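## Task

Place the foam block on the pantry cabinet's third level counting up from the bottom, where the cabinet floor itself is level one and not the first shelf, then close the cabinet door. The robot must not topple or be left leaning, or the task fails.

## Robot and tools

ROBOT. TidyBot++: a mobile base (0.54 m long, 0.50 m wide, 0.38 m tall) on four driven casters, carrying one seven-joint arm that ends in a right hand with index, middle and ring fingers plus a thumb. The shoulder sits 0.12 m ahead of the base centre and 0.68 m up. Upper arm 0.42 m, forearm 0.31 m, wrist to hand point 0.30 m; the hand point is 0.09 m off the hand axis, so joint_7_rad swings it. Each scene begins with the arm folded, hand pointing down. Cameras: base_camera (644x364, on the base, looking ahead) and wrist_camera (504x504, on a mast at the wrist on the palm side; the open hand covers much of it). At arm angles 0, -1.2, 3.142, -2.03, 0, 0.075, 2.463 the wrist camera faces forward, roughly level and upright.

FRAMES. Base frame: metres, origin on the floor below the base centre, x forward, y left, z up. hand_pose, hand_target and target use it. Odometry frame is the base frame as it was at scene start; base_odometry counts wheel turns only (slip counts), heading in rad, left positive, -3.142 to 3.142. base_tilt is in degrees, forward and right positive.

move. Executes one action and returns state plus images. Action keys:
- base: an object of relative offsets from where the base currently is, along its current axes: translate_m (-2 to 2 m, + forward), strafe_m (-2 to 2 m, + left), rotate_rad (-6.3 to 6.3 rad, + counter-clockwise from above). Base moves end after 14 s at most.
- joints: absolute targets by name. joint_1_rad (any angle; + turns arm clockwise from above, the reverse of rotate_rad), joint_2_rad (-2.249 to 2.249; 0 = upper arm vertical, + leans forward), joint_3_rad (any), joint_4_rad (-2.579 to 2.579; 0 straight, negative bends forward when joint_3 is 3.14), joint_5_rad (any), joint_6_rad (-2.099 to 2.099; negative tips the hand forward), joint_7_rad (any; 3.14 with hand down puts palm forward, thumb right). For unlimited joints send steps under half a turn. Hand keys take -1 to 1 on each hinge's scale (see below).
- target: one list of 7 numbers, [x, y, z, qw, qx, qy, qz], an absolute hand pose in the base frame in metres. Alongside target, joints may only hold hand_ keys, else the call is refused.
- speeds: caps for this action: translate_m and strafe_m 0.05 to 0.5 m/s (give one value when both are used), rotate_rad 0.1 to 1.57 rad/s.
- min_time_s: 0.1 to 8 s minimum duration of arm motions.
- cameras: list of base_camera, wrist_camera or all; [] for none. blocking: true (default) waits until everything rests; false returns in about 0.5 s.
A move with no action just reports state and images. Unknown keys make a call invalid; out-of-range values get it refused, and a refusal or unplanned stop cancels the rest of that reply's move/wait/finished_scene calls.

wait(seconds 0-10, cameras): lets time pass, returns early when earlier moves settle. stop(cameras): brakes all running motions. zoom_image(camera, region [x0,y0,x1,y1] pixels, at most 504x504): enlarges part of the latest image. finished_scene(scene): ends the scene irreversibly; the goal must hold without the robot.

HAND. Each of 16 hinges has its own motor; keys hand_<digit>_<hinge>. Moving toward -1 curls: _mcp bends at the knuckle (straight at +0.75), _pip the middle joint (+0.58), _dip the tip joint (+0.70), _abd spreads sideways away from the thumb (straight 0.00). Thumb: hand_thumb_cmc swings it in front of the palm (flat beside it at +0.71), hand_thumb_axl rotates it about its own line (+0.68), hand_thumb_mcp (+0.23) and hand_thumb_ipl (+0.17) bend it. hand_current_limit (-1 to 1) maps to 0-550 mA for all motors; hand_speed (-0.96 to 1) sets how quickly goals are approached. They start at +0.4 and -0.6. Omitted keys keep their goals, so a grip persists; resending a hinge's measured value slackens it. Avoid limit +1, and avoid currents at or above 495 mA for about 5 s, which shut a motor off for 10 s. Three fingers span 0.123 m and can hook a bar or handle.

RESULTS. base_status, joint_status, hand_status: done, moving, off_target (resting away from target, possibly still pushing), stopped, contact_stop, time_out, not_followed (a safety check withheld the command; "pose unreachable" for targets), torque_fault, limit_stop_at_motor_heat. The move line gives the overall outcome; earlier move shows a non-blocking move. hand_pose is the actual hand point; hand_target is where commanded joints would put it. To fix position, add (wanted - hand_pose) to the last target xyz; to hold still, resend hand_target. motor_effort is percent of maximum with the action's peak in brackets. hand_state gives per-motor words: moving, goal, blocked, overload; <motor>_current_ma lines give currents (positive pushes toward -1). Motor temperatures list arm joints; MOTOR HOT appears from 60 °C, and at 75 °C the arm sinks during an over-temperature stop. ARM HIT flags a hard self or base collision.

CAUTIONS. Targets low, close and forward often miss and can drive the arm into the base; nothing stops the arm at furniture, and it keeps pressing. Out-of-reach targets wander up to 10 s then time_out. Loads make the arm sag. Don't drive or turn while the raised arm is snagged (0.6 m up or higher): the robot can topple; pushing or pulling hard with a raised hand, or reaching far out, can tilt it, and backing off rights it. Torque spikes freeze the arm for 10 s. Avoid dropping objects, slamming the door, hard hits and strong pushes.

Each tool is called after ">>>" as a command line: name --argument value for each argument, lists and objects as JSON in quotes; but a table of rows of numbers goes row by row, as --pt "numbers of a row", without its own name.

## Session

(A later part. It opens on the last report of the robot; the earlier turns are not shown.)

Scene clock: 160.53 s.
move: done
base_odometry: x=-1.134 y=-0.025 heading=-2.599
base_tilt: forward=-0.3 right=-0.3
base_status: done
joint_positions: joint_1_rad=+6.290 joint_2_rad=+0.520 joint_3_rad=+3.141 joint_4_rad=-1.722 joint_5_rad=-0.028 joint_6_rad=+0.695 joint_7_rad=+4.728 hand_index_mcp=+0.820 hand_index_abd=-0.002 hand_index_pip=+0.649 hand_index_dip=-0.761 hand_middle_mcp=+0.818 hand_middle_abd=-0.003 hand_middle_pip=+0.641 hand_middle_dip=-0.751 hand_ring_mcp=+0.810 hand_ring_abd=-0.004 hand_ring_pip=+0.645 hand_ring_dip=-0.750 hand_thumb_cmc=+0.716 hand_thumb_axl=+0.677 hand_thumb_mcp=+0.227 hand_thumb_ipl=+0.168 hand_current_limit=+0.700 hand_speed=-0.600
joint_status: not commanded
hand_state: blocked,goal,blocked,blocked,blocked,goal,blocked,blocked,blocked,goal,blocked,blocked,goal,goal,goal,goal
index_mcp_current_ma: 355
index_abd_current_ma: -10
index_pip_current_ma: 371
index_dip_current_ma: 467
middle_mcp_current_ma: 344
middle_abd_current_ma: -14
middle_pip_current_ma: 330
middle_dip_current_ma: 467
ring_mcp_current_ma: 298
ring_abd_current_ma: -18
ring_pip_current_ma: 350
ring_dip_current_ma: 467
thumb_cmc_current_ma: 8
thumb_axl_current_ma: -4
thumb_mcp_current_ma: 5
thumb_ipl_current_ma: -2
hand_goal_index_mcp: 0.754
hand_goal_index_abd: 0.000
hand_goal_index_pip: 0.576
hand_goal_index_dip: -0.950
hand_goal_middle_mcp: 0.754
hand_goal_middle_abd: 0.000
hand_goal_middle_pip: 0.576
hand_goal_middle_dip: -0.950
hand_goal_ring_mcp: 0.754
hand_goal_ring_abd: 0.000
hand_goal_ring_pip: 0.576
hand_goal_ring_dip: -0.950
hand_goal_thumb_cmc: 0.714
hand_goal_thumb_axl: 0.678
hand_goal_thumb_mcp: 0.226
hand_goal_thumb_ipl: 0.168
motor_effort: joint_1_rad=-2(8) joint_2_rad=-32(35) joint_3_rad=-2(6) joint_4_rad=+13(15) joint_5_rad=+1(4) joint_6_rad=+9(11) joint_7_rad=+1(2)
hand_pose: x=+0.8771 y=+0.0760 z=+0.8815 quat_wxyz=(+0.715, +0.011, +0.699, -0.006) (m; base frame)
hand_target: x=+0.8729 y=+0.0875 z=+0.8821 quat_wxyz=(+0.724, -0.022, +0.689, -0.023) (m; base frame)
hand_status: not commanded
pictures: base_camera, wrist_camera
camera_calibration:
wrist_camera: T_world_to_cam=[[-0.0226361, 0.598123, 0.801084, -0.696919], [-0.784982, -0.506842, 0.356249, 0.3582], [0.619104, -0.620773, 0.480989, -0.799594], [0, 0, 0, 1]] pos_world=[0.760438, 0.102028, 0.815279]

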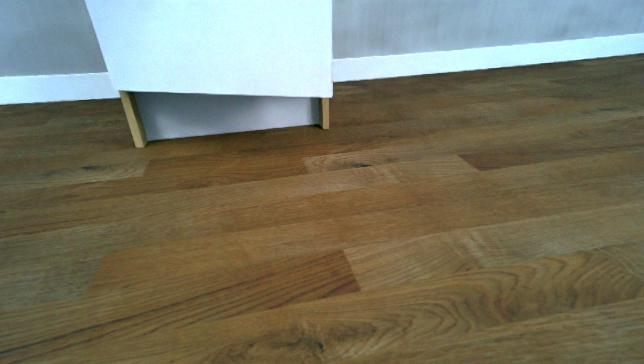

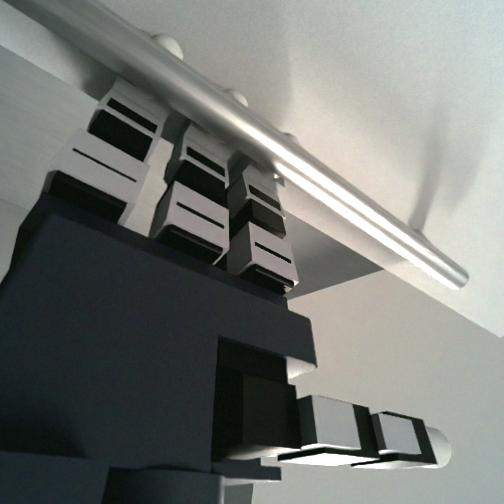

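>>> move --base '{"translate_m":-0.044,"strafe_m":0.111,"rotate_rad":-0.1}' --speeds '{"translate_m":0.1,"rotate_rad":0.1}' --cameras '[]'

>>> move --base '{"translate_m":-0.044,"strafe_m":0.111,"rotate_rad":-0.1}' --speeds '{"translate_m":0.1,"rotate_rad":0.1}' --cameras '[]'

>>> move --base '{"translate_m":-0.044,"strafe_m":0.111,"rotate_rad":-0.1}' --speeds '{"translate_m":0.1,"rotate_rad":0.1}' --cameras '["all"]'

Scene clock: 164.10 s.
move: done
base_odometry: x=-1.039 y=-0.097 heading=-2.700
base_tilt: forward=-0.2 right=-0.3
base_status: done
joint_positions: joint_1_rad=+6.289 joint_2_rad=+0.521 joint_3_rad=+3.143 joint_4_rad=-1.722 joint_5_rad=-0.027 joint_6_rad=+0.696 joint_7_rad=+4.730 hand_index_mcp=+0.822 hand_index_abd=-0.001 hand_index_pip=+0.649 hand_index_dip=-0.761 hand_middle_mcp=+0.819 hand_middle_abd=-0.002 hand_middle_pip=+0.641 hand_middle_dip=-0.751 hand_ring_mcp=+0.810 hand_ring_abd=-0.003 hand_ring_pip=+0.645 hand_ring_dip=-0.749 hand_thumb_cmc=+0.715 hand_thumb_axl=+0.677 hand_thumb_mcp=+0.227 hand_thumb_ipl=+0.168 hand_current_limit=+0.700 hand_speed=-0.600
joint_status: not commanded
hand_state: blocked,goal,blocked,blocked,blocked,goal,blocked,blocked,blocked,goal,blocked,blocked,goal,goal,goal,goal
index_mcp_current_ma: 363
index_abd_current_ma: -6
index_pip_current_ma: 371
index_dip_current_ma: 467
middle_mcp_current_ma: 351
middle_abd_current_ma: -10
middle_pip_current_ma: 330
middle_dip_current_ma: 467
ring_mcp_current_ma: 301
ring_abd_current_ma: -13
ring_pip_current_ma: 350
ring_dip_current_ma: 467
thumb_cmc_current_ma: 7
thumb_axl_current_ma: -4
thumb_mcp_current_ma: 5
thumb_ipl_current_ma: -2
hand_goal_index_mcp: 0.754
hand_goal_index_abd: 0.000
hand_goal_index_pip: 0.576
hand_goal_index_dip: -0.950
hand_goal_middle_mcp: 0.754
hand_goal_middle_abd: 0.000
hand_goal_middle_pip: 0.576
hand_goal_middle_dip: -0.950
hand_goal_ring_mcp: 0.754
hand_goal_ring_abd: 0.000
hand_goal_ring_pip: 0.576
hand_goal_ring_dip: -0.950
hand_goal_thumb_cmc: 0.714
hand_goal_thumb_axl: 0.678
hand_goal_thumb_mcp: 0.226
hand_goal_thumb_ipl: 0.168
motor_effort: joint_1_rad=-1(5) joint_2_rad=-31(34) joint_3_rad=-1(4) joint_4_rad=+13(15) joint_5_rad=+1(3) joint_6_rad=+9(11) joint_7_rad=+1(2)
hand_pose: x=+0.8772 y=+0.0753 z=+0.8811 quat_wxyz=(+0.715, +0.010, +0.699, -0.008) (m; base frame)
hand_target: x=+0.8729 y=+0.0875 z=+0.8821 quat_wxyz=(+0.724, -0.022, +0.689, -0.023) (m; base frame)
hand_status: not commanded
pictures: none
No camera images: "cameras" was empty.

Scene clock: 165.83 s.
move: done
base_odometry: x=-0.951 y=-0.179 heading=-2.801
base_tilt: forward=-0.2 right=-0.3
base_status: done
joint_positions: joint_1_rad=+6.289 joint_2_rad=+0.521 joint_3_rad=+3.145 joint_4_rad=-1.722 joint_5_rad=-0.027 joint_6_rad=+0.696 joint_7_rad=+4.732 hand_index_mcp=+0.824 hand_index_abd=-0.001 hand_index_pip=+0.649 hand_index_dip=-0.761 hand_middle_mcp=+0.822 hand_middle_abd=-0.002 hand_middle_pip=+0.641 hand_middle_dip=-0.751 hand_ring_mcp=+0.813 hand_ring_abd=-0.003 hand_ring_pip=+0.645 hand_ring_dip=-0.748 hand_thumb_cmc=+0.715 hand_thumb_axl=+0.677 hand_thumb_mcp=+0.227 hand_thumb_ipl=+0.168 hand_current_limit=+0.700 hand_speed=-0.600
joint_status: not commanded
hand_state: blocked,goal,blocked,blocked,blocked,goal,blocked,blocked,blocked,goal,blocked,blocked,goal,goal,goal,goal
index_mcp_current_ma: 375
index_abd_current_ma: -4
index_pip_current_ma: 371
index_dip_current_ma: 467
middle_mcp_current_ma: 364
middle_abd_current_ma: -9
middle_pip_current_ma: 330
middle_dip_current_ma: 467
ring_mcp_current_ma: 314
ring_abd_current_ma: -11
ring_pip_current_ma: 350
ring_dip_current_ma: 467
thumb_cmc_current_ma: 7
thumb_axl_current_ma: -4
thumb_mcp_current_ma: 5
thumb_ipl_current_ma: -2
hand_goal_index_mcp: 0.754
hand_goal_index_abd: 0.000
hand_goal_index_pip: 0.576
hand_goal_index_dip: -0.950
hand_goal_middle_mcp: 0.754
hand_goal_middle_abd: 0.000
hand_goal_middle_pip: 0.576
hand_goal_middle_dip: -0.950
hand_goal_ring_mcp: 0.754
hand_goal_ring_abd: 0.000
hand_goal_ring_pip: 0.576
hand_goal_ring_dip: -0.950
hand_goal_thumb_cmc: 0.714
hand_goal_thumb_axl: 0.678
hand_goal_thumb_mcp: 0.226
hand_goal_thumb_ipl: 0.168
motor_effort: joint_1_rad=-1(5) joint_2_rad=-31(34) joint_3_rad=-1(5) joint_4_rad=+13(15) joint_5_rad=+0(3) joint_6_rad=+9(10) joint_7_rad=+1(3)
hand_pose: x=+0.8773 y=+0.0750 z=+0.8808 quat_wxyz=(+0.715, +0.009, +0.699, -0.009) (m; base frame)
hand_target: x=+0.8729 y=+0.0875 z=+0.8821 quat_wxyz=(+0.724, -0.022, +0.689, -0.023) (m; base frame)
hand_status: not commanded
pictures: none
No camera images: "cameras" was empty.

Scene clock: 167.57 s.
move: done
base_odometry: x=-0.873 y=-0.269 heading=-2.903
base_tilt: forward=-0.3 right=-0.3
base_status: done
joint_positions: joint_1_rad=+6.289 joint_2_rad=+0.521 joint_3_rad=+3.145 joint_4_rad=-1.722 joint_5_rad=-0.027 joint_6_rad=+0.697 joint_7_rad=+4.734 hand_index_mcp=+0.826 hand_index_abd=-0.001 hand_index_pip=+0.649 hand_index_dip=-0.761 hand_middle_mcp=+0.824 hand_middle_abd=-0.002 hand_middle_pip=+0.641 hand_middle_dip=-0.751 hand_ring_mcp=+0.815 hand_ring_abd=-0.002 hand_ring_pip=+0.645 hand_ring_dip=-0.748 hand_thumb_cmc=+0.715 hand_thumb_axl=+0.677 hand_thumb_mcp=+0.227 hand_thumb_ipl=+0.168 hand_current_limit=+0.700 hand_speed=-0.600
joint_status: not commanded
hand_state: blocked,goal,blocked,blocked,blocked,goal,blocked,blocked,blocked,goal,blocked,blocked,goal,goal,goal,goal
index_mcp_current_ma: 389
index_abd_current_ma: -4
index_pip_current_ma: 371
index_dip_current_ma: 467
middle_mcp_current_ma: 378
middle_abd_current_ma: -7
middle_pip_current_ma: 330
middle_dip_current_ma: 467
ring_mcp_current_ma: 329
ring_abd_current_ma: -10
ring_pip_current_ma: 350
ring_dip_current_ma: 467
thumb_cmc_current_ma: 6
thumb_axl_current_ma: -4
thumb_mcp_current_ma: 5
thumb_ipl_current_ma: -2
hand_goal_index_mcp: 0.754
hand_goal_index_abd: 0.000
hand_goal_index_pip: 0.576
hand_goal_index_dip: -0.950
hand_goal_middle_mcp: 0.754
hand_goal_middle_abd: 0.000
hand_goal_middle_pip: 0.576
hand_goal_middle_dip: -0.950
hand_goal_ring_mcp: 0.754
hand_goal_ring_abd: 0.000
hand_goal_ring_pip: 0.576
hand_goal_ring_dip: -0.950
hand_goal_thumb_cmc: 0.714
hand_goal_thumb_axl: 0.678
hand_goal_thumb_mcp: 0.226
hand_goal_thumb_ipl: 0.168
motor_effort: joint_1_rad=-2(5) joint_2_rad=-31(34) joint_3_rad=-1(5) joint_4_rad=+13(15) joint_5_rad=+0(3) joint_6_rad=+8(10) joint_7_rad=+0(2)
hand_pose: x=+0.8774 y=+0.0749 z=+0.8806 quat_wxyz=(+0.715, +0.008, +0.699, -0.010) (m; base frame)
hand_target: x=+0.8729 y=+0.0875 z=+0.8821 quat_wxyz=(+0.724, -0.022, +0.689, -0.023) (m; base frame)
hand_status: not commanded
pictures: base_camera, wrist_camera
camera_calibration:
wrist_camera: T_world_to_cam=[[-0.0217153, 0.604835, 0.796055, -0.692318], [-0.786049, -0.50235, 0.360238, 0.355381], [0.617783, -0.617915, 0.486338, -0.803719], [0, 0, 0, 1]] pos_world=[0.760837, 0.100633, 0.813981]

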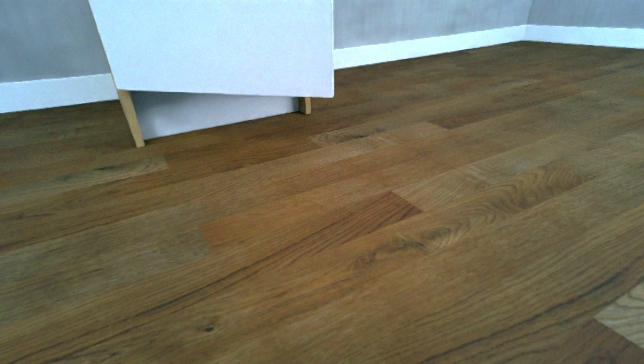

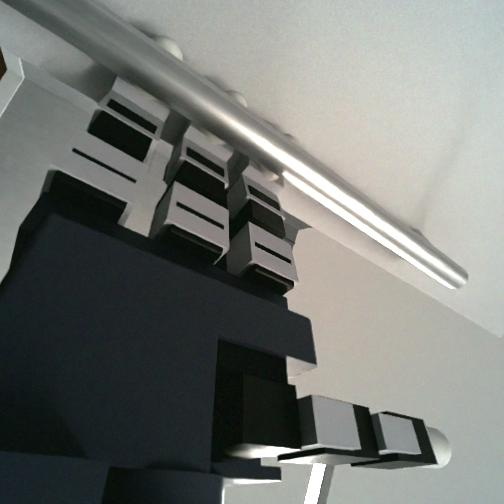

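>>> move --base '{"translate_m":-0.066,"strafe_m":0.166,"rotate_rad":-0.15}' --speeds '{"translate_m":0.12,"rotate_rad":0.12}' --cameras '[]'

>>> move --base '{"translate_m":-0.066,"strafe_m":0.166,"rotate_rad":-0.15}' --speeds '{"translate_m":0.12,"rotate_rad":0.12}' --cameras '[]'

>>> move --base '{"translate_m":-0.066,"strafe_m":0.166,"rotate_rad":-0.15}' --speeds '{"translate_m":0.12,"rotate_rad":0.12}' --cameras '["all"]'

Scene clock: 171.63 s.
move: done
base_odometry: x=-0.770 y=-0.415 heading=-3.054
base_tilt: forward=-0.2 right=-0.3
base_status: done
joint_positions: joint_1_rad=+6.287 joint_2_rad=+0.521 joint_3_rad=+3.142 joint_4_rad=-1.722 joint_5_rad=-0.027 joint_6_rad=+0.697 joint_7_rad=+4.735 hand_index_mcp=+0.831 hand_index_abd=-0.001 hand_index_pip=+0.650 hand_index_dip=-0.753 hand_middle_mcp=+0.827 hand_middle_abd=-0.002 hand_middle_pip=+0.641 hand_middle_dip=-0.740 hand_ring_mcp=+0.816 hand_ring_abd=-0.003 hand_ring_pip=+0.645 hand_ring_dip=-0.735 hand_thumb_cmc=+0.715 hand_thumb_axl=+0.677 hand_thumb_mcp=+0.227 hand_thumb_ipl=+0.168 hand_current_limit=+0.700 hand_speed=-0.600
joint_status: not commanded
hand_state: blocked,goal,blocked,blocked,blocked,goal,blocked,blocked,blocked,goal,blocked,blocked,goal,goal,goal,goal
index_mcp_current_ma: 412
index_abd_current_ma: -4
index_pip_current_ma: 371
index_dip_current_ma: 467
middle_mcp_current_ma: 393
middle_abd_current_ma: -8
middle_pip_current_ma: 330
middle_dip_current_ma: 467
ring_mcp_current_ma: 335
ring_abd_current_ma: -13
ring_pip_current_ma: 350
ring_dip_current_ma: 467
thumb_cmc_current_ma: 6
thumb_axl_current_ma: -4
thumb_mcp_current_ma: 5
thumb_ipl_current_ma: -2
hand_goal_index_mcp: 0.754
hand_goal_index_abd: 0.000
hand_goal_index_pip: 0.576
hand_goal_index_dip: -0.950
hand_goal_middle_mcp: 0.754
hand_goal_middle_abd: 0.000
hand_goal_middle_pip: 0.576
hand_goal_middle_dip: -0.950
hand_goal_ring_mcp: 0.754
hand_goal_ring_abd: 0.000
hand_goal_ring_pip: 0.576
hand_goal_ring_dip: -0.950
hand_goal_thumb_cmc: 0.714
hand_goal_thumb_axl: 0.678
hand_goal_thumb_mcp: 0.226
hand_goal_thumb_ipl: 0.168
motor_effort: joint_1_rad=-1(7) joint_2_rad=-31(33) joint_3_rad=-1(6) joint_4_rad=+13(15) joint_5_rad=+0(3) joint_6_rad=+9(10) joint_7_rad=+1(3)
hand_pose: x=+0.8771 y=+0.0781 z=+0.8808 quat_wxyz=(+0.716, +0.007, +0.698, -0.008) (m; base frame)
hand_target: x=+0.8729 y=+0.0875 z=+0.8821 quat_wxyz=(+0.724, -0.022, +0.689, -0.023) (m; base frame)
hand_status: not commanded
pictures: none
No camera images: "cameras" was empty.

Scene clock: 173.73 s.
move: done
base_odometry: x=-0.689 y=-0.574 heading=+3.078
base_tilt: forward=-0.3 right=-0.3
base_status: done
joint_positions: joint_1_rad=+6.283 joint_2_rad=+0.521 joint_3_rad=+3.140 joint_4_rad=-1.722 joint_5_rad=-0.027 joint_6_rad=+0.697 joint_7_rad=+4.735 hand_index_mcp=+0.833 hand_index_abd=-0.001 hand_index_pip=+0.650 hand_index_dip=-0.739 hand_middle_mcp=+0.829 hand_middle_abd=-0.003 hand_middle_pip=+0.641 hand_middle_dip=-0.725 hand_ring_mcp=+0.818 hand_ring_abd=-0.004 hand_ring_pip=+0.645 hand_ring_dip=-0.720 hand_thumb_cmc=+0.715 hand_thumb_axl=+0.677 hand_thumb_mcp=+0.227 hand_thumb_ipl=+0.168 hand_current_limit=+0.700 hand_speed=-0.600
joint_status: not commanded
hand_state: blocked,goal,blocked,blocked,blocked,goal,blocked,blocked,blocked,goal,blocked,blocked,goal,goal,goal,goal
index_mcp_current_ma: 422
index_abd_current_ma: -5
index_pip_current_ma: 375
index_dip_current_ma: 467
middle_mcp_current_ma: 404
middle_abd_current_ma: -11
middle_pip_current_ma: 330
middle_dip_current_ma: 467
ring_mcp_current_ma: 345
ring_abd_current_ma: -16
ring_pip_current_ma: 350
ring_dip_current_ma: 467
thumb_cmc_current_ma: 6
thumb_axl_current_ma: -4
thumb_mcp_current_ma: 5
thumb_ipl_current_ma: -2
hand_goal_index_mcp: 0.754
hand_goal_index_abd: 0.000
hand_goal_index_pip: 0.576
hand_goal_index_dip: -0.950
hand_goal_middle_mcp: 0.754
hand_goal_middle_abd: 0.000
hand_goal_middle_pip: 0.576
hand_goal_middle_dip: -0.950
hand_goal_ring_mcp: 0.754
hand_goal_ring_abd: 0.000
hand_goal_ring_pip: 0.576
hand_goal_ring_dip: -0.950
hand_goal_thumb_cmc: 0.714
hand_goal_thumb_axl: 0.678
hand_goal_thumb_mcp: 0.226
hand_goal_thumb_ipl: 0.168
motor_effort: joint_1_rad=+0(8) joint_2_rad=-31(34) joint_3_rad=-1(6) joint_4_rad=+13(16) joint_5_rad=+1(4) joint_6_rad=+8(10) joint_7_rad=+0(3)
hand_pose: x=+0.8767 y=+0.0821 z=+0.8810 quat_wxyz=(+0.716, +0.005, +0.698, -0.006) (m; base frame)
hand_target: x=+0.8729 y=+0.0875 z=+0.8821 quat_wxyz=(+0.724, -0.022, +0.689, -0.023) (m; base frame)
hand_status: not commanded
pictures: none
No camera images: "cameras" was empty.

Scene clock: 175.83 s.
move: done
base_odometry: x=-0.634 y=-0.744 heading=+2.927
base_tilt: forward=-0.2 right=-0.3
base_status: done
joint_positions: joint_1_rad=+6.279 joint_2_rad=+0.522 joint_3_rad=+3.137 joint_4_rad=-1.721 joint_5_rad=-0.027 joint_6_rad=+0.697 joint_7_rad=+4.735 hand_index_mcp=+0.836 hand_index_abd=-0.002 hand_index_pip=+0.651 hand_index_dip=-0.723 hand_middle_mcp=+0.832 hand_middle_abd=-0.003 hand_middle_pip=+0.641 hand_middle_dip=-0.709 hand_ring_mcp=+0.821 hand_ring_abd=-0.004 hand_ring_pip=+0.645 hand_ring_dip=-0.704 hand_thumb_cmc=+0.715 hand_thumb_axl=+0.677 hand_thumb_mcp=+0.227 hand_thumb_ipl=+0.168 hand_current_limit=+0.700 hand_speed=-0.600
joint_status: not commanded
hand_state: blocked,goal,blocked,blocked,blocked,goal,blocked,blocked,blocked,goal,blocked,blocked,goal,goal,goal,goal
index_mcp_current_ma: 438
index_abd_current_ma: -8
index_pip_current_ma: 377
index_dip_current_ma: 467
middle_mcp_current_ma: 419
middle_abd_current_ma: -14
middle_pip_current_ma: 330
middle_dip_current_ma: 467
ring_mcp_current_ma: 359
ring_abd_current_ma: -19
ring_pip_current_ma: 350
ring_dip_current_ma: 467
thumb_cmc_current_ma: 5
thumb_axl_current_ma: -4
thumb_mcp_current_ma: 5
thumb_ipl_current_ma: -2
hand_goal_index_mcp: 0.754
hand_goal_index_abd: 0.000
hand_goal_index_pip: 0.576
hand_goal_index_dip: -0.950
hand_goal_middle_mcp: 0.754
hand_goal_middle_abd: 0.000
hand_goal_middle_pip: 0.576
hand_goal_middle_dip: -0.950
hand_goal_ring_mcp: 0.754
hand_goal_ring_abd: 0.000
hand_goal_ring_pip: 0.576
hand_goal_ring_dip: -0.950
hand_goal_thumb_cmc: 0.714
hand_goal_thumb_axl: 0.678
hand_goal_thumb_mcp: 0.226
hand_goal_thumb_ipl: 0.168
motor_effort: joint_1_rad=+0(9) joint_2_rad=-31(34) joint_3_rad=+0(7) joint_4_rad=+13(16) joint_5_rad=+0(4) joint_6_rad=+9(10) joint_7_rad=+1(2)
hand_pose: x=+0.8761 y=+0.0871 z=+0.8811 quat_wxyz=(+0.716, +0.004, +0.698, -0.003) (m; base frame)
hand_target: x=+0.8729 y=+0.0875 z=+0.8821 quat_wxyz=(+0.724, -0.022, +0.689, -0.023) (m; base frame)
hand_status: not commanded
pictures: base_camera, wrist_camera
camera_calibration:
wrist_camera: T_world_to_cam=[[-0.0326427, 0.601796, 0.797983, -0.692041], [-0.777543, -0.516944, 0.358045, 0.356073], [0.627982, -0.608778, 0.484797, -0.804117], [0, 0, 0, 1]] pos_world=[0.759243, 0.111009, 0.814579]

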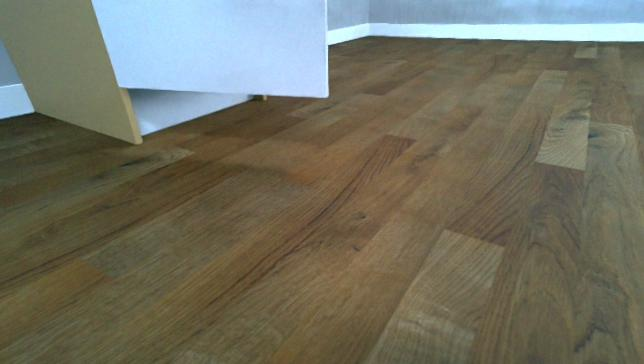

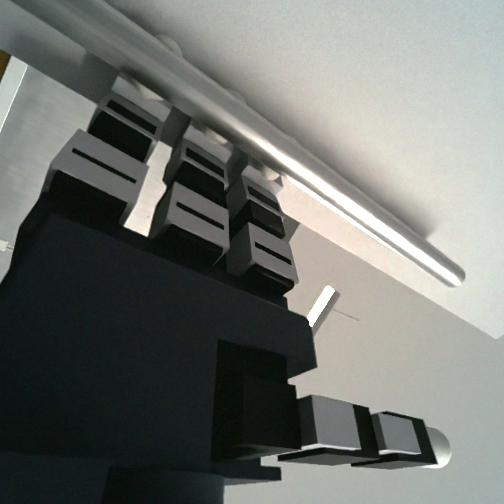

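>>> move --base '{"translate_m":-0.05,"strafe_m":0.16,"rotate_rad":-0.15}' --speeds '{"translate_m":0.12,"rotate_rad":0.12}' --cameras '[]'

>>> move --base '{"translate_m":-0.06,"strafe_m":0.16,"rotate_rad":-0.15}' --speeds '{"translate_m":0.12,"rotate_rad":0.12}' --cameras '["all"]'

Scene clock: 179.20 s.
move: done
base_odometry: x=-0.619 y=-0.911 heading=+2.776
base_tilt: forward=-0.3 right=-0.3
base_status: done
joint_positions: joint_1_rad=+6.276 joint_2_rad=+0.522 joint_3_rad=+3.136 joint_4_rad=-1.721 joint_5_rad=-0.027 joint_6_rad=+0.697 joint_7_rad=+4.735 hand_index_mcp=+0.828 hand_index_abd=-0.003 hand_index_pip=+0.651 hand_index_dip=-0.722 hand_middle_mcp=+0.824 hand_middle_abd=-0.004 hand_middle_pip=+0.641 hand_middle_dip=-0.708 hand_ring_mcp=+0.811 hand_ring_abd=-0.005 hand_ring_pip=+0.645 hand_ring_dip=-0.704 hand_thumb_cmc=+0.715 hand_thumb_axl=+0.677 hand_thumb_mcp=+0.227 hand_thumb_ipl=+0.168 hand_current_limit=+0.700 hand_speed=-0.600
joint_status: not commanded
hand_state: blocked,goal,blocked,blocked,blocked,goal,blocked,blocked,blocked,goal,blocked,blocked,goal,goal,goal,goal
index_mcp_current_ma: 400
index_abd_current_ma: -12
index_pip_current_ma: 377
index_dip_current_ma: 467
middle_mcp_current_ma: 374
middle_abd_current_ma: -17
middle_pip_current_ma: 330
middle_dip_current_ma: 467
ring_mcp_current_ma: 308
ring_abd_current_ma: -20
ring_pip_current_ma: 350
ring_dip_current_ma: 467
thumb_cmc_current_ma: 5
thumb_axl_current_ma: -4
thumb_mcp_current_ma: 5
thumb_ipl_current_ma: -2
hand_goal_index_mcp: 0.754
hand_goal_index_abd: 0.000
hand_goal_index_pip: 0.576
hand_goal_index_dip: -0.950
hand_goal_middle_mcp: 0.754
hand_goal_middle_abd: 0.000
hand_goal_middle_pip: 0.576
hand_goal_middle_dip: -0.950
hand_goal_ring_mcp: 0.754
hand_goal_ring_abd: 0.000
hand_goal_ring_pip: 0.576
hand_goal_ring_dip: -0.950
hand_goal_thumb_cmc: 0.714
hand_goal_thumb_axl: 0.678
hand_goal_thumb_mcp: 0.226
hand_goal_thumb_ipl: 0.168
motor_effort: joint_1_rad=+1(9) joint_2_rad=-32(33) joint_3_rad=+1(7) joint_4_rad=+13(15) joint_5_rad=-1(5) joint_6_rad=+9(10) joint_7_rad=+1(2)
hand_pose: x=+0.8759 y=+0.0897 z=+0.8812 quat_wxyz=(+0.716, +0.002, +0.698, -0.001) (m; base frame)
hand_target: x=+0.8729 y=+0.0875 z=+0.8821 quat_wxyz=(+0.724, -0.022, +0.689, -0.023) (m; base frame)
hand_status: not commanded
pictures: none
No camera images: "cameras" was empty.

Scene clock: 181.23 s.
move: done
base_odometry: x=-0.620 y=-1.082 heading=+2.625
base_tilt: forward=-0.3 right=-0.3
base_status: done
joint_positions: joint_1_rad=+6.271 joint_2_rad=+0.522 joint_3_rad=+3.132 joint_4_rad=-1.721 joint_5_rad=-0.025 joint_6_rad=+0.697 joint_7_rad=+4.735 hand_index_mcp=+0.827 hand_index_abd=-0.003 hand_index_pip=+0.651 hand_index_dip=-0.720 hand_middle_mcp=+0.822 hand_middle_abd=-0.004 hand_middle_pip=+0.641 hand_middle_dip=-0.706 hand_ring_mcp=+0.810 hand_ring_abd=-0.005 hand_ring_pip=+0.645 hand_ring_dip=-0.700 hand_thumb_cmc=+0.715 hand_thumb_axl=+0.677 hand_thumb_mcp=+0.227 hand_thumb_ipl=+0.168 hand_current_limit=+0.700 hand_speed=-0.600
joint_status: not commanded
hand_state: blocked,goal,blocked,blocked,blocked,goal,blocked,blocked,blocked,goal,blocked,blocked,goal,goal,goal,goal
index_mcp_current_ma: 393
index_abd_current_ma: -14
index_pip_current_ma: 377
index_dip_current_ma: 467
middle_mcp_current_ma: 363
middle_abd_current_ma: -19
middle_pip_current_ma: 330
middle_dip_current_ma: 467
ring_mcp_current_ma: 301
ring_abd_current_ma: -23
ring_pip_current_ma: 350
ring_dip_current_ma: 467
thumb_cmc_current_ma: 5
thumb_axl_current_ma: -4
thumb_mcp_current_ma: 5
thumb_ipl_current_ma: -2
hand_goal_index_mcp: 0.754
hand_goal_index_abd: 0.000
hand_goal_index_pip: 0.576
hand_goal_index_dip: -0.950
hand_goal_middle_mcp: 0.754
hand_goal_middle_abd: 0.000
hand_goal_middle_pip: 0.576
hand_goal_middle_dip: -0.950
hand_goal_ring_mcp: 0.754
hand_goal_ring_abd: 0.000
hand_goal_ring_pip: 0.576
hand_goal_ring_dip: -0.950
hand_goal_thumb_cmc: 0.714
hand_goal_thumb_axl: 0.678
hand_goal_thumb_mcp: 0.226
hand_goal_thumb_ipl: 0.168
motor_effort: joint_1_rad=+2(10) joint_2_rad=-32(34) joint_3_rad=+1(8) joint_4_rad=+13(15) joint_5_rad=-1(5) joint_6_rad=+10(11) joint_7_rad=+0(3)
hand_pose: x=+0.8750 y=+0.0962 z=+0.8814 quat_wxyz=(+0.716, -0.001, +0.698, +0.002) (m; base frame)
hand_target: x=+0.8729 y=+0.0875 z=+0.8821 quat_wxyz=(+0.724, -0.022, +0.689, -0.023) (m; base frame)
hand_status: not commanded
pictures: base_camera, wrist_camera
camera_calibration:
wrist_camera: T_world_to_cam=[[-0.0408646, 0.600582, 0.798518, -0.691013], [-0.770848, -0.527422, 0.357237, 0.355605], [0.635706, -0.600938, 0.484511, -0.805197], [0, 0, 0, 1]] pos_world=[0.757748, 0.118691, 0.814878]

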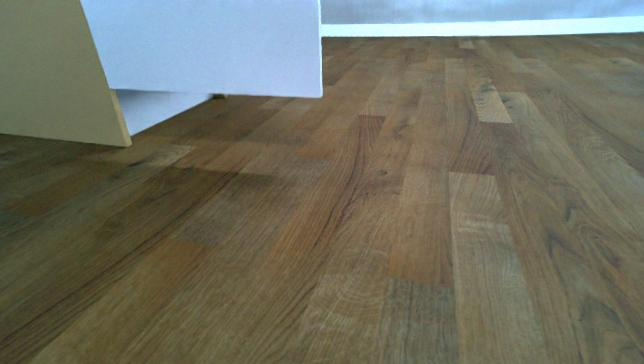

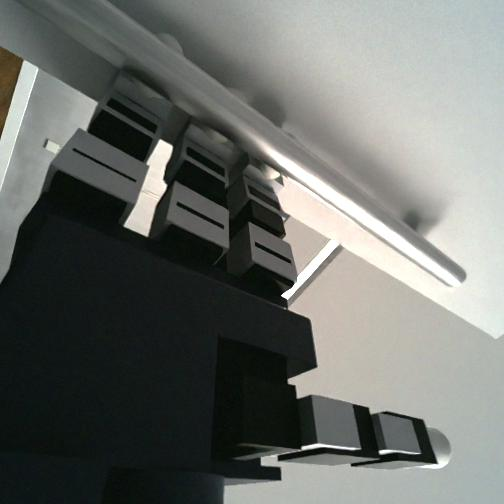

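>>> move --base '{"translate_m":-0.055,"strafe_m":0.155,"rotate_rad":-0.15}' --speeds '{"translate_m":0.12,"rotate_rad":0.12}' --cameras '[]'

>>> move --base '{"translate_m":0.02}' --speeds '{"translate_m":0.05}' --joints '{"hand_current_limit":0.4,"hand_index_dip":-0.7,"hand_middle_dip":-0.7,"hand_ring_dip":-0.7}' --cameras '["all"]'

Scene clock: 185.47 s.
move: done
base_odometry: x=-0.649 y=-1.244 heading=+2.474
base_tilt: forward=-0.2 right=-0.3
base_status: done
joint_positions: joint_1_rad=+6.265 joint_2_rad=+0.522 joint_3_rad=+3.130 joint_4_rad=-1.721 joint_5_rad=-0.024 joint_6_rad=+0.697 joint_7_rad=+4.735 hand_index_mcp=+0.822 hand_index_abd=-0.004 hand_index_pip=+0.651 hand_index_dip=-0.717 hand_middle_mcp=+0.817 hand_middle_abd=-0.005 hand_middle_pip=+0.641 hand_middle_dip=-0.703 hand_ring_mcp=+0.805 hand_ring_abd=-0.006 hand_ring_pip=+0.645 hand_ring_dip=-0.697 hand_thumb_cmc=+0.715 hand_thumb_axl=+0.677 hand_thumb_mcp=+0.227 hand_thumb_ipl=+0.168 hand_current_limit=+0.700 hand_speed=-0.600
joint_status: not commanded
hand_state: blocked,goal,blocked,blocked,blocked,goal,blocked,blocked,blocked,goal,blocked,blocked,goal,goal,goal,goal
index_mcp_current_ma: 367
index_abd_current_ma: -16
index_pip_current_ma: 377
index_dip_current_ma: 467
middle_mcp_current_ma: 337
middle_abd_current_ma: -22
middle_pip_current_ma: 330
middle_dip_current_ma: 467
ring_mcp_current_ma: 272
ring_abd_current_ma: -26
ring_pip_current_ma: 350
ring_dip_current_ma: 467
thumb_cmc_current_ma: 4
thumb_axl_current_ma: -4
thumb_mcp_current_ma: 5
thumb_ipl_current_ma: -2
hand_goal_index_mcp: 0.754
hand_goal_index_abd: 0.000
hand_goal_index_pip: 0.576
hand_goal_index_dip: -0.950
hand_goal_middle_mcp: 0.754
hand_goal_middle_abd: 0.000
hand_goal_middle_pip: 0.576
hand_goal_middle_dip: -0.950
hand_goal_ring_mcp: 0.754
hand_goal_ring_abd: 0.000
hand_goal_ring_pip: 0.576
hand_goal_ring_dip: -0.950
hand_goal_thumb_cmc: 0.714
hand_goal_thumb_axl: 0.678
hand_goal_thumb_mcp: 0.226
hand_goal_thumb_ipl: 0.168
motor_effort: joint_1_rad=+2(10) joint_2_rad=-33(34) joint_3_rad=+1(8) joint_4_rad=+14(15) joint_5_rad=-1(5) joint_6_rad=+10(11) joint_7_rad=+1(2)
hand_pose: x=+0.8741 y=+0.1024 z=+0.8816 quat_wxyz=(+0.716, -0.004, +0.698, +0.006) (m; base frame)
hand_target: x=+0.8729 y=+0.0875 z=+0.8821 quat_wxyz=(+0.724, -0.022, +0.689, -0.023) (m; base frame)
hand_status: not commanded
pictures: none
No camera images: "cameras" was empty.

Scene clock: 186.47 s.
move: off_target
base_odometry: x=-0.665 y=-1.232 heading=+2.474
base_tilt: forward=-0.3 right=-0.3
base_status: done
joint_positions: joint_1_rad=+6.277 joint_2_rad=+0.522 joint_3_rad=+3.130 joint_4_rad=-1.722 joint_5_rad=-0.024 joint_6_rad=+0.699 joint_7_rad=+4.735 hand_index_mcp=+0.798 hand_index_abd=-0.005 hand_index_pip=+0.607 hand_index_dip=-0.679 hand_middle_mcp=+0.793 hand_middle_abd=-0.004 hand_middle_pip=+0.605 hand_middle_dip=-0.674 hand_ring_mcp=+0.784 hand_ring_abd=-0.004 hand_ring_pip=+0.607 hand_ring_dip=-0.673 hand_thumb_cmc=+0.715 hand_thumb_axl=+0.677 hand_thumb_mcp=+0.227 hand_thumb_ipl=+0.168 hand_current_limit=+0.400 hand_speed=-0.600
joint_status: hand_index_dip off_target (ended at -0.679, target -0.700); hand_middle_dip off_target (ended at -0.674, target -0.700); hand_ring_dip off_target (ended at -0.673, target -0.700); the others done
hand_state: blocked,goal,blocked,blocked,blocked,goal,blocked,blocked,blocked,goal,blocked,blocked,goal,goal,goal,goal
index_mcp_current_ma: 235
index_abd_current_ma: -20
index_pip_current_ma: 156
index_dip_current_ma: 108
middle_mcp_current_ma: 211
middle_abd_current_ma: -16
middle_pip_current_ma: 144
middle_dip_current_ma: 131
ring_mcp_current_ma: 163
ring_abd_current_ma: -18
ring_pip_current_ma: 158
ring_dip_current_ma: 140
thumb_cmc_current_ma: 5
thumb_axl_current_ma: -4
thumb_mcp_current_ma: 5
thumb_ipl_current_ma: -2
hand_goal_index_mcp: 0.754
hand_goal_index_abd: 0.000
hand_goal_index_pip: 0.576
hand_goal_index_dip: -0.700
hand_goal_middle_mcp: 0.754
hand_goal_middle_abd: 0.000
hand_goal_middle_pip: 0.576
hand_goal_middle_dip: -0.700
hand_goal_ring_mcp: 0.754
hand_goal_ring_abd: 0.000
hand_goal_ring_pip: 0.576
hand_goal_ring_dip: -0.700
hand_goal_thumb_cmc: 0.714
hand_goal_thumb_axl: 0.678
hand_goal_thumb_mcp: 0.226
hand_goal_thumb_ipl: 0.168
motor_effort: joint_1_rad=+0(3) joint_2_rad=-30(34) joint_3_rad=+0(2) joint_4_rad=+13(17) joint_5_rad=-1(1) joint_6_rad=+8(12) joint_7_rad=+0(2)
hand_pose: x=+0.8749 y=+0.0932 z=+0.8811 quat_wxyz=(+0.716, +0.000, +0.698, +0.001) (m; base frame)
hand_target: x=+0.8729 y=+0.0875 z=+0.8821 quat_wxyz=(+0.724, -0.022, +0.689, -0.023) (m; base frame)
hand_status: not commanded
pictures: base_camera, wrist_camera
camera_calibration:
wrist_camera: T_world_to_cam=[[-0.0390554, 0.600607, 0.79859, -0.690563], [-0.772537, -0.525042, 0.357095, 0.355573], [0.633768, -0.602994, 0.484497, -0.804907], [0, 0, 0, 1]] pos_world=[0.757847, 0.116095, 0.814478]

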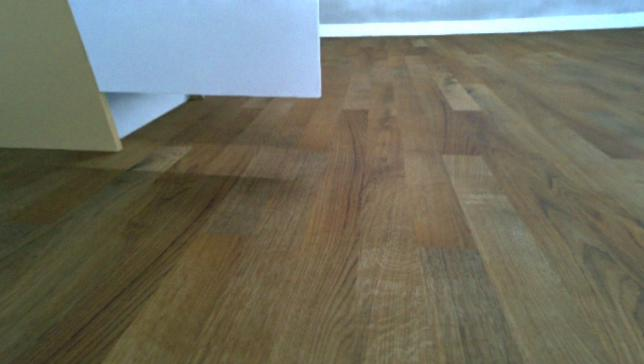

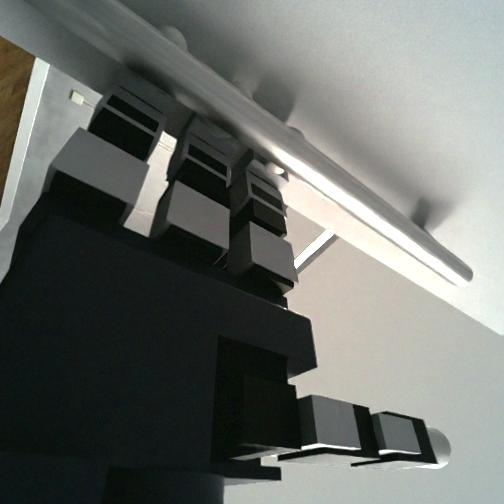

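>>> move --base '{"translate_m":0.012}' --speeds '{"translate_m":0.05}' --cameras '["wrist_camera"]'

>>> move --base '{"strafe_m":-0.06}' --speeds '{"strafe_m":0.1}' --cameras '["wrist_camera"]'

Scene clock: 188.33 s.
move: done
base_odometry: x=-0.674 y=-1.225 heading=+2.474
base_tilt: forward=-0.2 right=-0.3
base_status: done
joint_positions: joint_1_rad=+6.281 joint_2_rad=+0.522 joint_3_rad=+3.131 joint_4_rad=-1.723 joint_5_rad=-0.024 joint_6_rad=+0.700 joint_7_rad=+4.735 hand_index_mcp=+0.790 hand_index_abd=-0.002 hand_index_pip=+0.599 hand_index_dip=-0.683 hand_middle_mcp=+0.786 hand_middle_abd=-0.001 hand_middle_pip=+0.597 hand_middle_dip=-0.681 hand_ring_mcp=+0.778 hand_ring_abd=-0.002 hand_ring_pip=+0.598 hand_ring_dip=-0.680 hand_thumb_cmc=+0.715 hand_thumb_axl=+0.677 hand_thumb_mcp=+0.227 hand_thumb_ipl=+0.168 hand_current_limit=+0.400 hand_speed=-0.600
joint_status: not commanded
hand_state: blocked,goal,blocked,goal,blocked,goal,blocked,goal,blocked,goal,blocked,goal,goal,goal,goal,goal
index_mcp_current_ma: 191
index_abd_current_ma: -10
index_pip_current_ma: 115
index_dip_current_ma: 87
middle_mcp_current_ma: 173
middle_abd_current_ma: -6
middle_pip_current_ma: 105
middle_dip_current_ma: 96
ring_mcp_current_ma: 130
ring_abd_current_ma: -9
ring_pip_current_ma: 113
ring_dip_current_ma: 100
thumb_cmc_current_ma: 5
thumb_axl_current_ma: -4
thumb_mcp_current_ma: 5
thumb_ipl_current_ma: -2
hand_goal_index_mcp: 0.754
hand_goal_index_abd: 0.000
hand_goal_index_pip: 0.576
hand_goal_index_dip: -0.700
hand_goal_middle_mcp: 0.754
hand_goal_middle_abd: 0.000
hand_goal_middle_pip: 0.576
hand_goal_middle_dip: -0.700
hand_goal_ring_mcp: 0.754
hand_goal_ring_abd: 0.000
hand_goal_ring_pip: 0.576
hand_goal_ring_dip: -0.700
hand_goal_thumb_cmc: 0.714
hand_goal_thumb_axl: 0.678
hand_goal_thumb_mcp: 0.226
hand_goal_thumb_ipl: 0.168
motor_effort: joint_1_rad=-1(4) joint_2_rad=-30(33) joint_3_rad=+0(3) joint_4_rad=+13(16) joint_5_rad=+0(1) joint_6_rad=+8(10) joint_7_rad=+1(1)
hand_pose: x=+0.8754 y=+0.0895 z=+0.8807 quat_wxyz=(+0.716, +0.002, +0.698, -0.001) (m; base frame)
hand_target: x=+0.8729 y=+0.0875 z=+0.8821 quat_wxyz=(+0.724, -0.022, +0.689, -0.023) (m; base frame)
hand_status: not commanded
pictures: wrist_camera
camera_calibration:
wrist_camera: T_world_to_cam=[[-0.0360622, 0.60111, 0.798352, -0.690516], [-0.775248, -0.520945, 0.357221, 0.355958], [0.630627, -0.606039, 0.484796, -0.804582], [0, 0, 0, 1]] pos_world=[0.758445, 0.112902, 0.814178]

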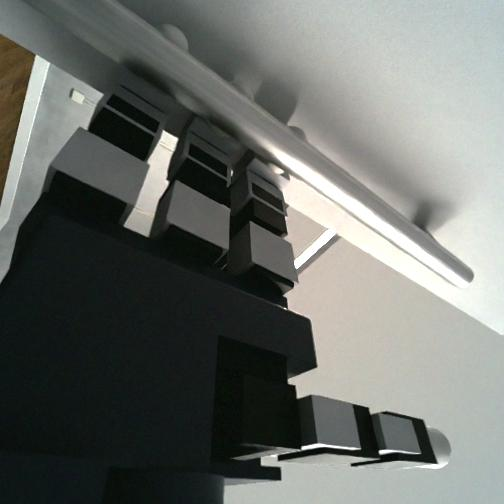

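Scene clock: 189.50 s.
move: done
base_odometry: x=-0.637 y=-1.178 heading=+2.475
base_tilt: forward=-0.2 right=-0.3
base_status: done
joint_positions: joint_1_rad=+6.239 joint_2_rad=+0.522 joint_3_rad=+3.116 joint_4_rad=-1.722 joint_5_rad=-0.014 joint_6_rad=+0.700 joint_7_rad=+4.735 hand_index_mcp=+0.790 hand_index_abd=-0.002 hand_index_pip=+0.616 hand_index_dip=-0.636 hand_middle_mcp=+0.783 hand_middle_abd=-0.001 hand_middle_pip=+0.616 hand_middle_dip=-0.631 hand_ring_mcp=+0.769 hand_ring_abd=-0.007 hand_ring_pip=+0.630 hand_ring_dip=-0.632 hand_thumb_cmc=+0.715 hand_thumb_axl=+0.677 hand_thumb_mcp=+0.227 hand_thumb_ipl=+0.168 hand_current_limit=+0.400 hand_speed=-0.600
joint_status: not commanded
hand_state: blocked,goal,blocked,blocked,blocked,goal,blocked,blocked,goal,goal,blocked,blocked,goal,goal,goal,goal
index_mcp_current_ma: 191
index_abd_current_ma: -7
index_pip_current_ma: 202
index_dip_current_ma: 326
middle_mcp_current_ma: 155
middle_abd_current_ma: -5
middle_pip_current_ma: 204
middle_dip_current_ma: 349
ring_mcp_current_ma: 78
ring_abd_current_ma: -32
ring_pip_current_ma: 273
ring_dip_current_ma: 346
thumb_cmc_current_ma: 5
thumb_axl_current_ma: -4
thumb_mcp_current_ma: 5
thumb_ipl_current_ma: -2
hand_goal_index_mcp: 0.754
hand_goal_index_abd: 0.000
hand_goal_index_pip: 0.576
hand_goal_index_dip: -0.700
hand_goal_middle_mcp: 0.754
hand_goal_middle_abd: 0.000
hand_goal_middle_pip: 0.576
hand_goal_middle_dip: -0.700
hand_goal_ring_mcp: 0.754
hand_goal_ring_abd: 0.000
hand_goal_ring_pip: 0.576
hand_goal_ring_dip: -0.700
hand_goal_thumb_cmc: 0.714
hand_goal_thumb_axl: 0.678
hand_goal_thumb_mcp: 0.226
hand_goal_thumb_ipl: 0.168
motor_effort: joint_1_rad=+8(12) joint_2_rad=-32(33) joint_3_rad=+6(9) joint_4_rad=+13(14) joint_5_rad=-4(6) joint_6_rad=+10(11) joint_7_rad=+2(3)
hand_pose: x=+0.8687 y=+0.1317 z=+0.8812 quat_wxyz=(+0.716, -0.020, +0.698, +0.021) (m; base frame)
hand_target: x=+0.8729 y=+0.0875 z=+0.8821 quat_wxyz=(+0.724, -0.022, +0.689, -0.023) (m; base frame)
hand_status: not commanded
pictures: wrist_camera
camera_calibration:
wrist_camera: T_world_to_cam=[[-0.0736443, 0.59798, 0.798121, -0.683176], [-0.741976, -0.567597, 0.3568, 0.350128], [0.66637, -0.56591, 0.485487, -0.811857], [0, 0, 0, 1]] pos_world=[0.750472, 0.147819, 0.814477]

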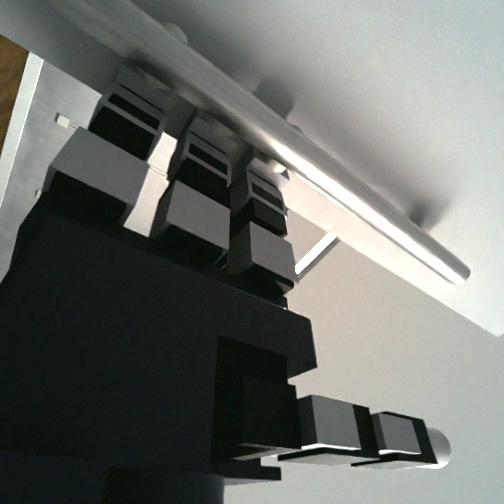

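>>> move --base '{"strafe_m":0.05}' --speeds '{"strafe_m":0.1}' --cameras '[]'

>>> move --base '{"translate_m":-0.012}' --speeds '{"translate_m":0.05}' --joints '{"hand_index_dip":-0.2,"hand_middle_dip":-0.2,"hand_ring_dip":-0.2}' --cameras '["wrist_camera"]'

Scene clock: 195.80 s.
move: done
base_odometry: x=-0.668 y=-1.217 heading=+2.474
base_tilt: forward=-0.2 right=-0.3
base_status: done
joint_positions: joint_1_rad=+6.279 joint_2_rad=+0.522 joint_3_rad=+3.130 joint_4_rad=-1.722 joint_5_rad=-0.014 joint_6_rad=+0.700 joint_7_rad=+4.735 hand_index_mcp=+0.787 hand_index_abd=-0.004 hand_index_pip=+0.606 hand_index_dip=-0.677 hand_middle_mcp=+0.782 hand_middle_abd=-0.003 hand_middle_pip=+0.604 hand_middle_dip=-0.674 hand_ring_mcp=+0.772 hand_ring_abd=-0.005 hand_ring_pip=+0.610 hand_ring_dip=-0.674 hand_thumb_cmc=+0.715 hand_thumb_axl=+0.677 hand_thumb_mcp=+0.227 hand_thumb_ipl=+0.168 hand_current_limit=+0.400 hand_speed=-0.600
joint_status: not commanded
hand_state: blocked,goal,blocked,blocked,blocked,goal,blocked,blocked,goal,goal,blocked,blocked,goal,goal,goal,goal
index_mcp_current_ma: 180
index_abd_current_ma: -17
index_pip_current_ma: 151
index_dip_current_ma: 119
middle_mcp_current_ma: 153
middle_abd_current_ma: -13
middle_pip_current_ma: 143
middle_dip_current_ma: 130
ring_mcp_current_ma: 99
ring_abd_current_ma: -22
ring_pip_current_ma: 170
ring_dip_current_ma: 130
thumb_cmc_current_ma: 5
thumb_axl_current_ma: -4
thumb_mcp_current_ma: 5
thumb_ipl_current_ma: -2
hand_goal_index_mcp: 0.754
hand_goal_index_abd: 0.000
hand_goal_index_pip: 0.576
hand_goal_index_dip: -0.700
hand_goal_middle_mcp: 0.754
hand_goal_middle_abd: 0.000
hand_goal_middle_pip: 0.576
hand_goal_middle_dip: -0.700
hand_goal_ring_mcp: 0.754
hand_goal_ring_abd: 0.000
hand_goal_ring_pip: 0.576
hand_goal_ring_dip: -0.700
hand_goal_thumb_cmc: 0.714
hand_goal_thumb_axl: 0.678
hand_goal_thumb_mcp: 0.226
hand_goal_thumb_ipl: 0.168
motor_effort: joint_1_rad=-2(8) joint_2_rad=-31(33) joint_3_rad=-1(6) joint_4_rad=+14(15) joint_5_rad=+1(4) joint_6_rad=+9(11) joint_7_rad=+1(2)
hand_pose: x=+0.8747 y=+0.0936 z=+0.8804 quat_wxyz=(+0.716, -0.004, +0.698, +0.000) (m; base frame)
hand_target: x=+0.8729 y=+0.0875 z=+0.8821 quat_wxyz=(+0.724, -0.022, +0.689, -0.023) (m; base frame)
hand_status: not commanded
pictures: none
No camera images: "cameras" was empty.

Scene clock: 196.77 s.
move: done
base_odometry: x=-0.659 y=-1.225 heading=+2.475
base_tilt: forward=-0.2 right=-0.3
base_status: done
joint_positions: joint_1_rad=+6.279 joint_2_rad=+0.522 joint_3_rad=+3.130 joint_4_rad=-1.723 joint_5_rad=-0.014 joint_6_rad=+0.700 joint_7_rad=+4.735 hand_index_mcp=+0.754 hand_index_abd=-0.002 hand_index_pip=+0.576 hand_index_dip=-0.200 hand_middle_mcp=+0.754 hand_middle_abd=-0.002 hand_middle_pip=+0.576 hand_middle_dip=-0.201 hand_ring_mcp=+0.754 hand_ring_abd=-0.002 hand_ring_pip=+0.575 hand_ring_dip=-0.201 hand_thumb_cmc=+0.715 hand_thumb_axl=+0.677 hand_thumb_mcp=+0.227 hand_thumb_ipl=+0.168 hand_current_limit=+0.400 hand_speed=-0.600
joint_status: all done
hand_state: goal,goal,goal,goal,goal,goal,goal,goal,goal,goal,goal,goal,goal,goal,goal,goal
index_mcp_current_ma: -1
index_abd_current_ma: -9
index_pip_current_ma: -1
index_dip_current_ma: -2
middle_mcp_current_ma: -1
middle_abd_current_ma: -8
middle_pip_current_ma: -2
middle_dip_current_ma: -3
ring_mcp_current_ma: -2
ring_abd_current_ma: -9
ring_pip_current_ma: -3
ring_dip_current_ma: -3
thumb_cmc_current_ma: 5
thumb_axl_current_ma: -4
thumb_mcp_current_ma: 5
thumb_ipl_current_ma: -2
hand_goal_index_mcp: 0.754
hand_goal_index_abd: 0.000
hand_goal_index_pip: 0.576
hand_goal_index_dip: -0.200
hand_goal_middle_mcp: 0.754
hand_goal_middle_abd: 0.000
hand_goal_middle_pip: 0.576
hand_goal_middle_dip: -0.200
hand_goal_ring_mcp: 0.754
hand_goal_ring_abd: 0.000
hand_goal_ring_pip: 0.576
hand_goal_ring_dip: -0.200
hand_goal_thumb_cmc: 0.714
hand_goal_thumb_axl: 0.678
hand_goal_thumb_mcp: 0.226
hand_goal_thumb_ipl: 0.168
motor_effort: joint_1_rad=+0(5) joint_2_rad=-30(33) joint_3_rad=+1(3) joint_4_rad=+14(14) joint_5_rad=-1(2) joint_6_rad=+8(9) joint_7_rad=+0(2)
hand_pose: x=+0.8747 y=+0.0933 z=+0.8804 quat_wxyz=(+0.716, -0.004, +0.698, +0.000) (m; base frame)
hand_target: x=+0.8729 y=+0.0875 z=+0.8821 quat_wxyz=(+0.724, -0.022, +0.689, -0.023) (m; base frame)
hand_status: not commanded
pictures: wrist_camera
camera_calibration:
wrist_camera: T_world_to_cam=[[-0.0418625, 0.606879, 0.793691, -0.683926], [-0.770964, -0.524898, 0.360689, 0.351057], [0.635502, -0.596808, 0.489855, -0.811212], [0, 0, 0, 1]] pos_world=[0.757548, 0.115192, 0.81358]

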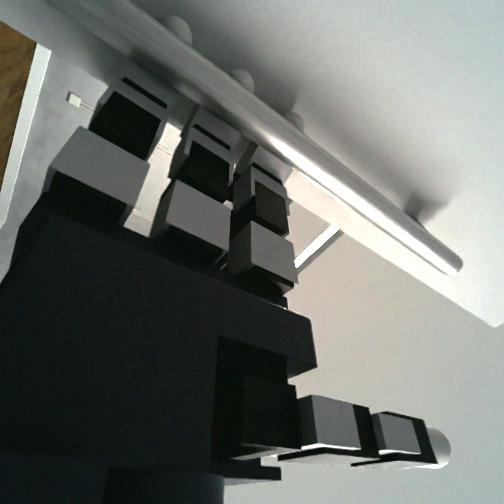

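Free now. Strafe right and back off.

>>> move --base '{"strafe_m":-0.06}' --speeds '{"strafe_m":0.1}' --cameras '["wrist_camera"]'

Scene clock: 198.60 s.
move: done
base_odometry: x=-0.622 y=-1.177 heading=+2.475
base_tilt: forward=-0.2 right=-0.3
base_status: done
joint_positions: joint_1_rad=+6.284 joint_2_rad=+0.522 joint_3_rad=+3.131 joint_4_rad=-1.723 joint_5_rad=-0.014 joint_6_rad=+0.700 joint_7_rad=+4.735 hand_index_mcp=+0.753 hand_index_abd=-0.002 hand_index_pip=+0.576 hand_index_dip=-0.200 hand_middle_mcp=+0.752 hand_middle_abd=-0.002 hand_middle_pip=+0.575 hand_middle_dip=-0.201 hand_ring_mcp=+0.752 hand_ring_abd=-0.002 hand_ring_pip=+0.574 hand_ring_dip=-0.201 hand_thumb_cmc=+0.715 hand_thumb_axl=+0.677 hand_thumb_mcp=+0.227 hand_thumb_ipl=+0.168 hand_current_limit=+0.400 hand_speed=-0.600
joint_status: not commanded
hand_state: goal,goal,goal,goal,goal,goal,goal,goal,goal,goal,goal,goal,goal,goal,goal,goal
index_mcp_current_ma: -3
index_abd_current_ma: -9
index_pip_current_ma: -1
index_dip_current_ma: -2
middle_mcp_current_ma: -11
middle_abd_current_ma: -8
middle_pip_current_ma: -7
middle_dip_current_ma: -4
ring_mcp_current_ma: -11
ring_abd_current_ma: -9
ring_pip_current_ma: -12
ring_dip_current_ma: -7
thumb_cmc_current_ma: 5
thumb_axl_current_ma: -4
thumb_mcp_current_ma: 5
thumb_ipl_current_ma: -2
hand_goal_index_mcp: 0.754
hand_goal_index_abd: 0.000
hand_goal_index_pip: 0.576
hand_goal_index_dip: -0.200
hand_goal_middle_mcp: 0.754
hand_goal_middle_abd: 0.000
hand_goal_middle_pip: 0.576
hand_goal_middle_dip: -0.200
hand_goal_ring_mcp: 0.754
hand_goal_ring_abd: 0.000
hand_goal_ring_pip: 0.576
hand_goal_ring_dip: -0.200
hand_goal_thumb_cmc: 0.714
hand_goal_thumb_axl: 0.678
hand_goal_thumb_mcp: 0.226
hand_goal_thumb_ipl: 0.168
motor_effort: joint_1_rad=+0(4) joint_2_rad=-30(31) joint_3_rad=+0(2) joint_4_rad=+13(14) joint_5_rad=-1(2) joint_6_rad=+8(9) joint_7_rad=+1(2)
hand_pose: x=+0.8752 y=+0.0887 z=+0.8804 quat_wxyz=(+0.716, -0.002, +0.698, -0.003) (m; base frame)
hand_target: x=+0.8729 y=+0.0875 z=+0.8821 quat_wxyz=(+0.724, -0.022, +0.689, -0.023) (m; base frame)
hand_status: not commanded
pictures: wrist_camera
camera_calibration:
wrist_camera: T_world_to_cam=[[-0.0380221, 0.607546, 0.793374, -0.684124], [-0.774241, -0.519849, 0.360982, 0.351221], [0.631748, -0.600537, 0.490152, -0.810969], [0, 0, 0, 1]] pos_world=[0.758246, 0.111201, 0.81348]

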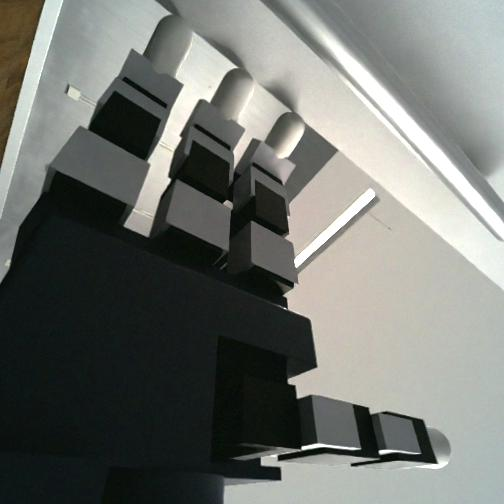

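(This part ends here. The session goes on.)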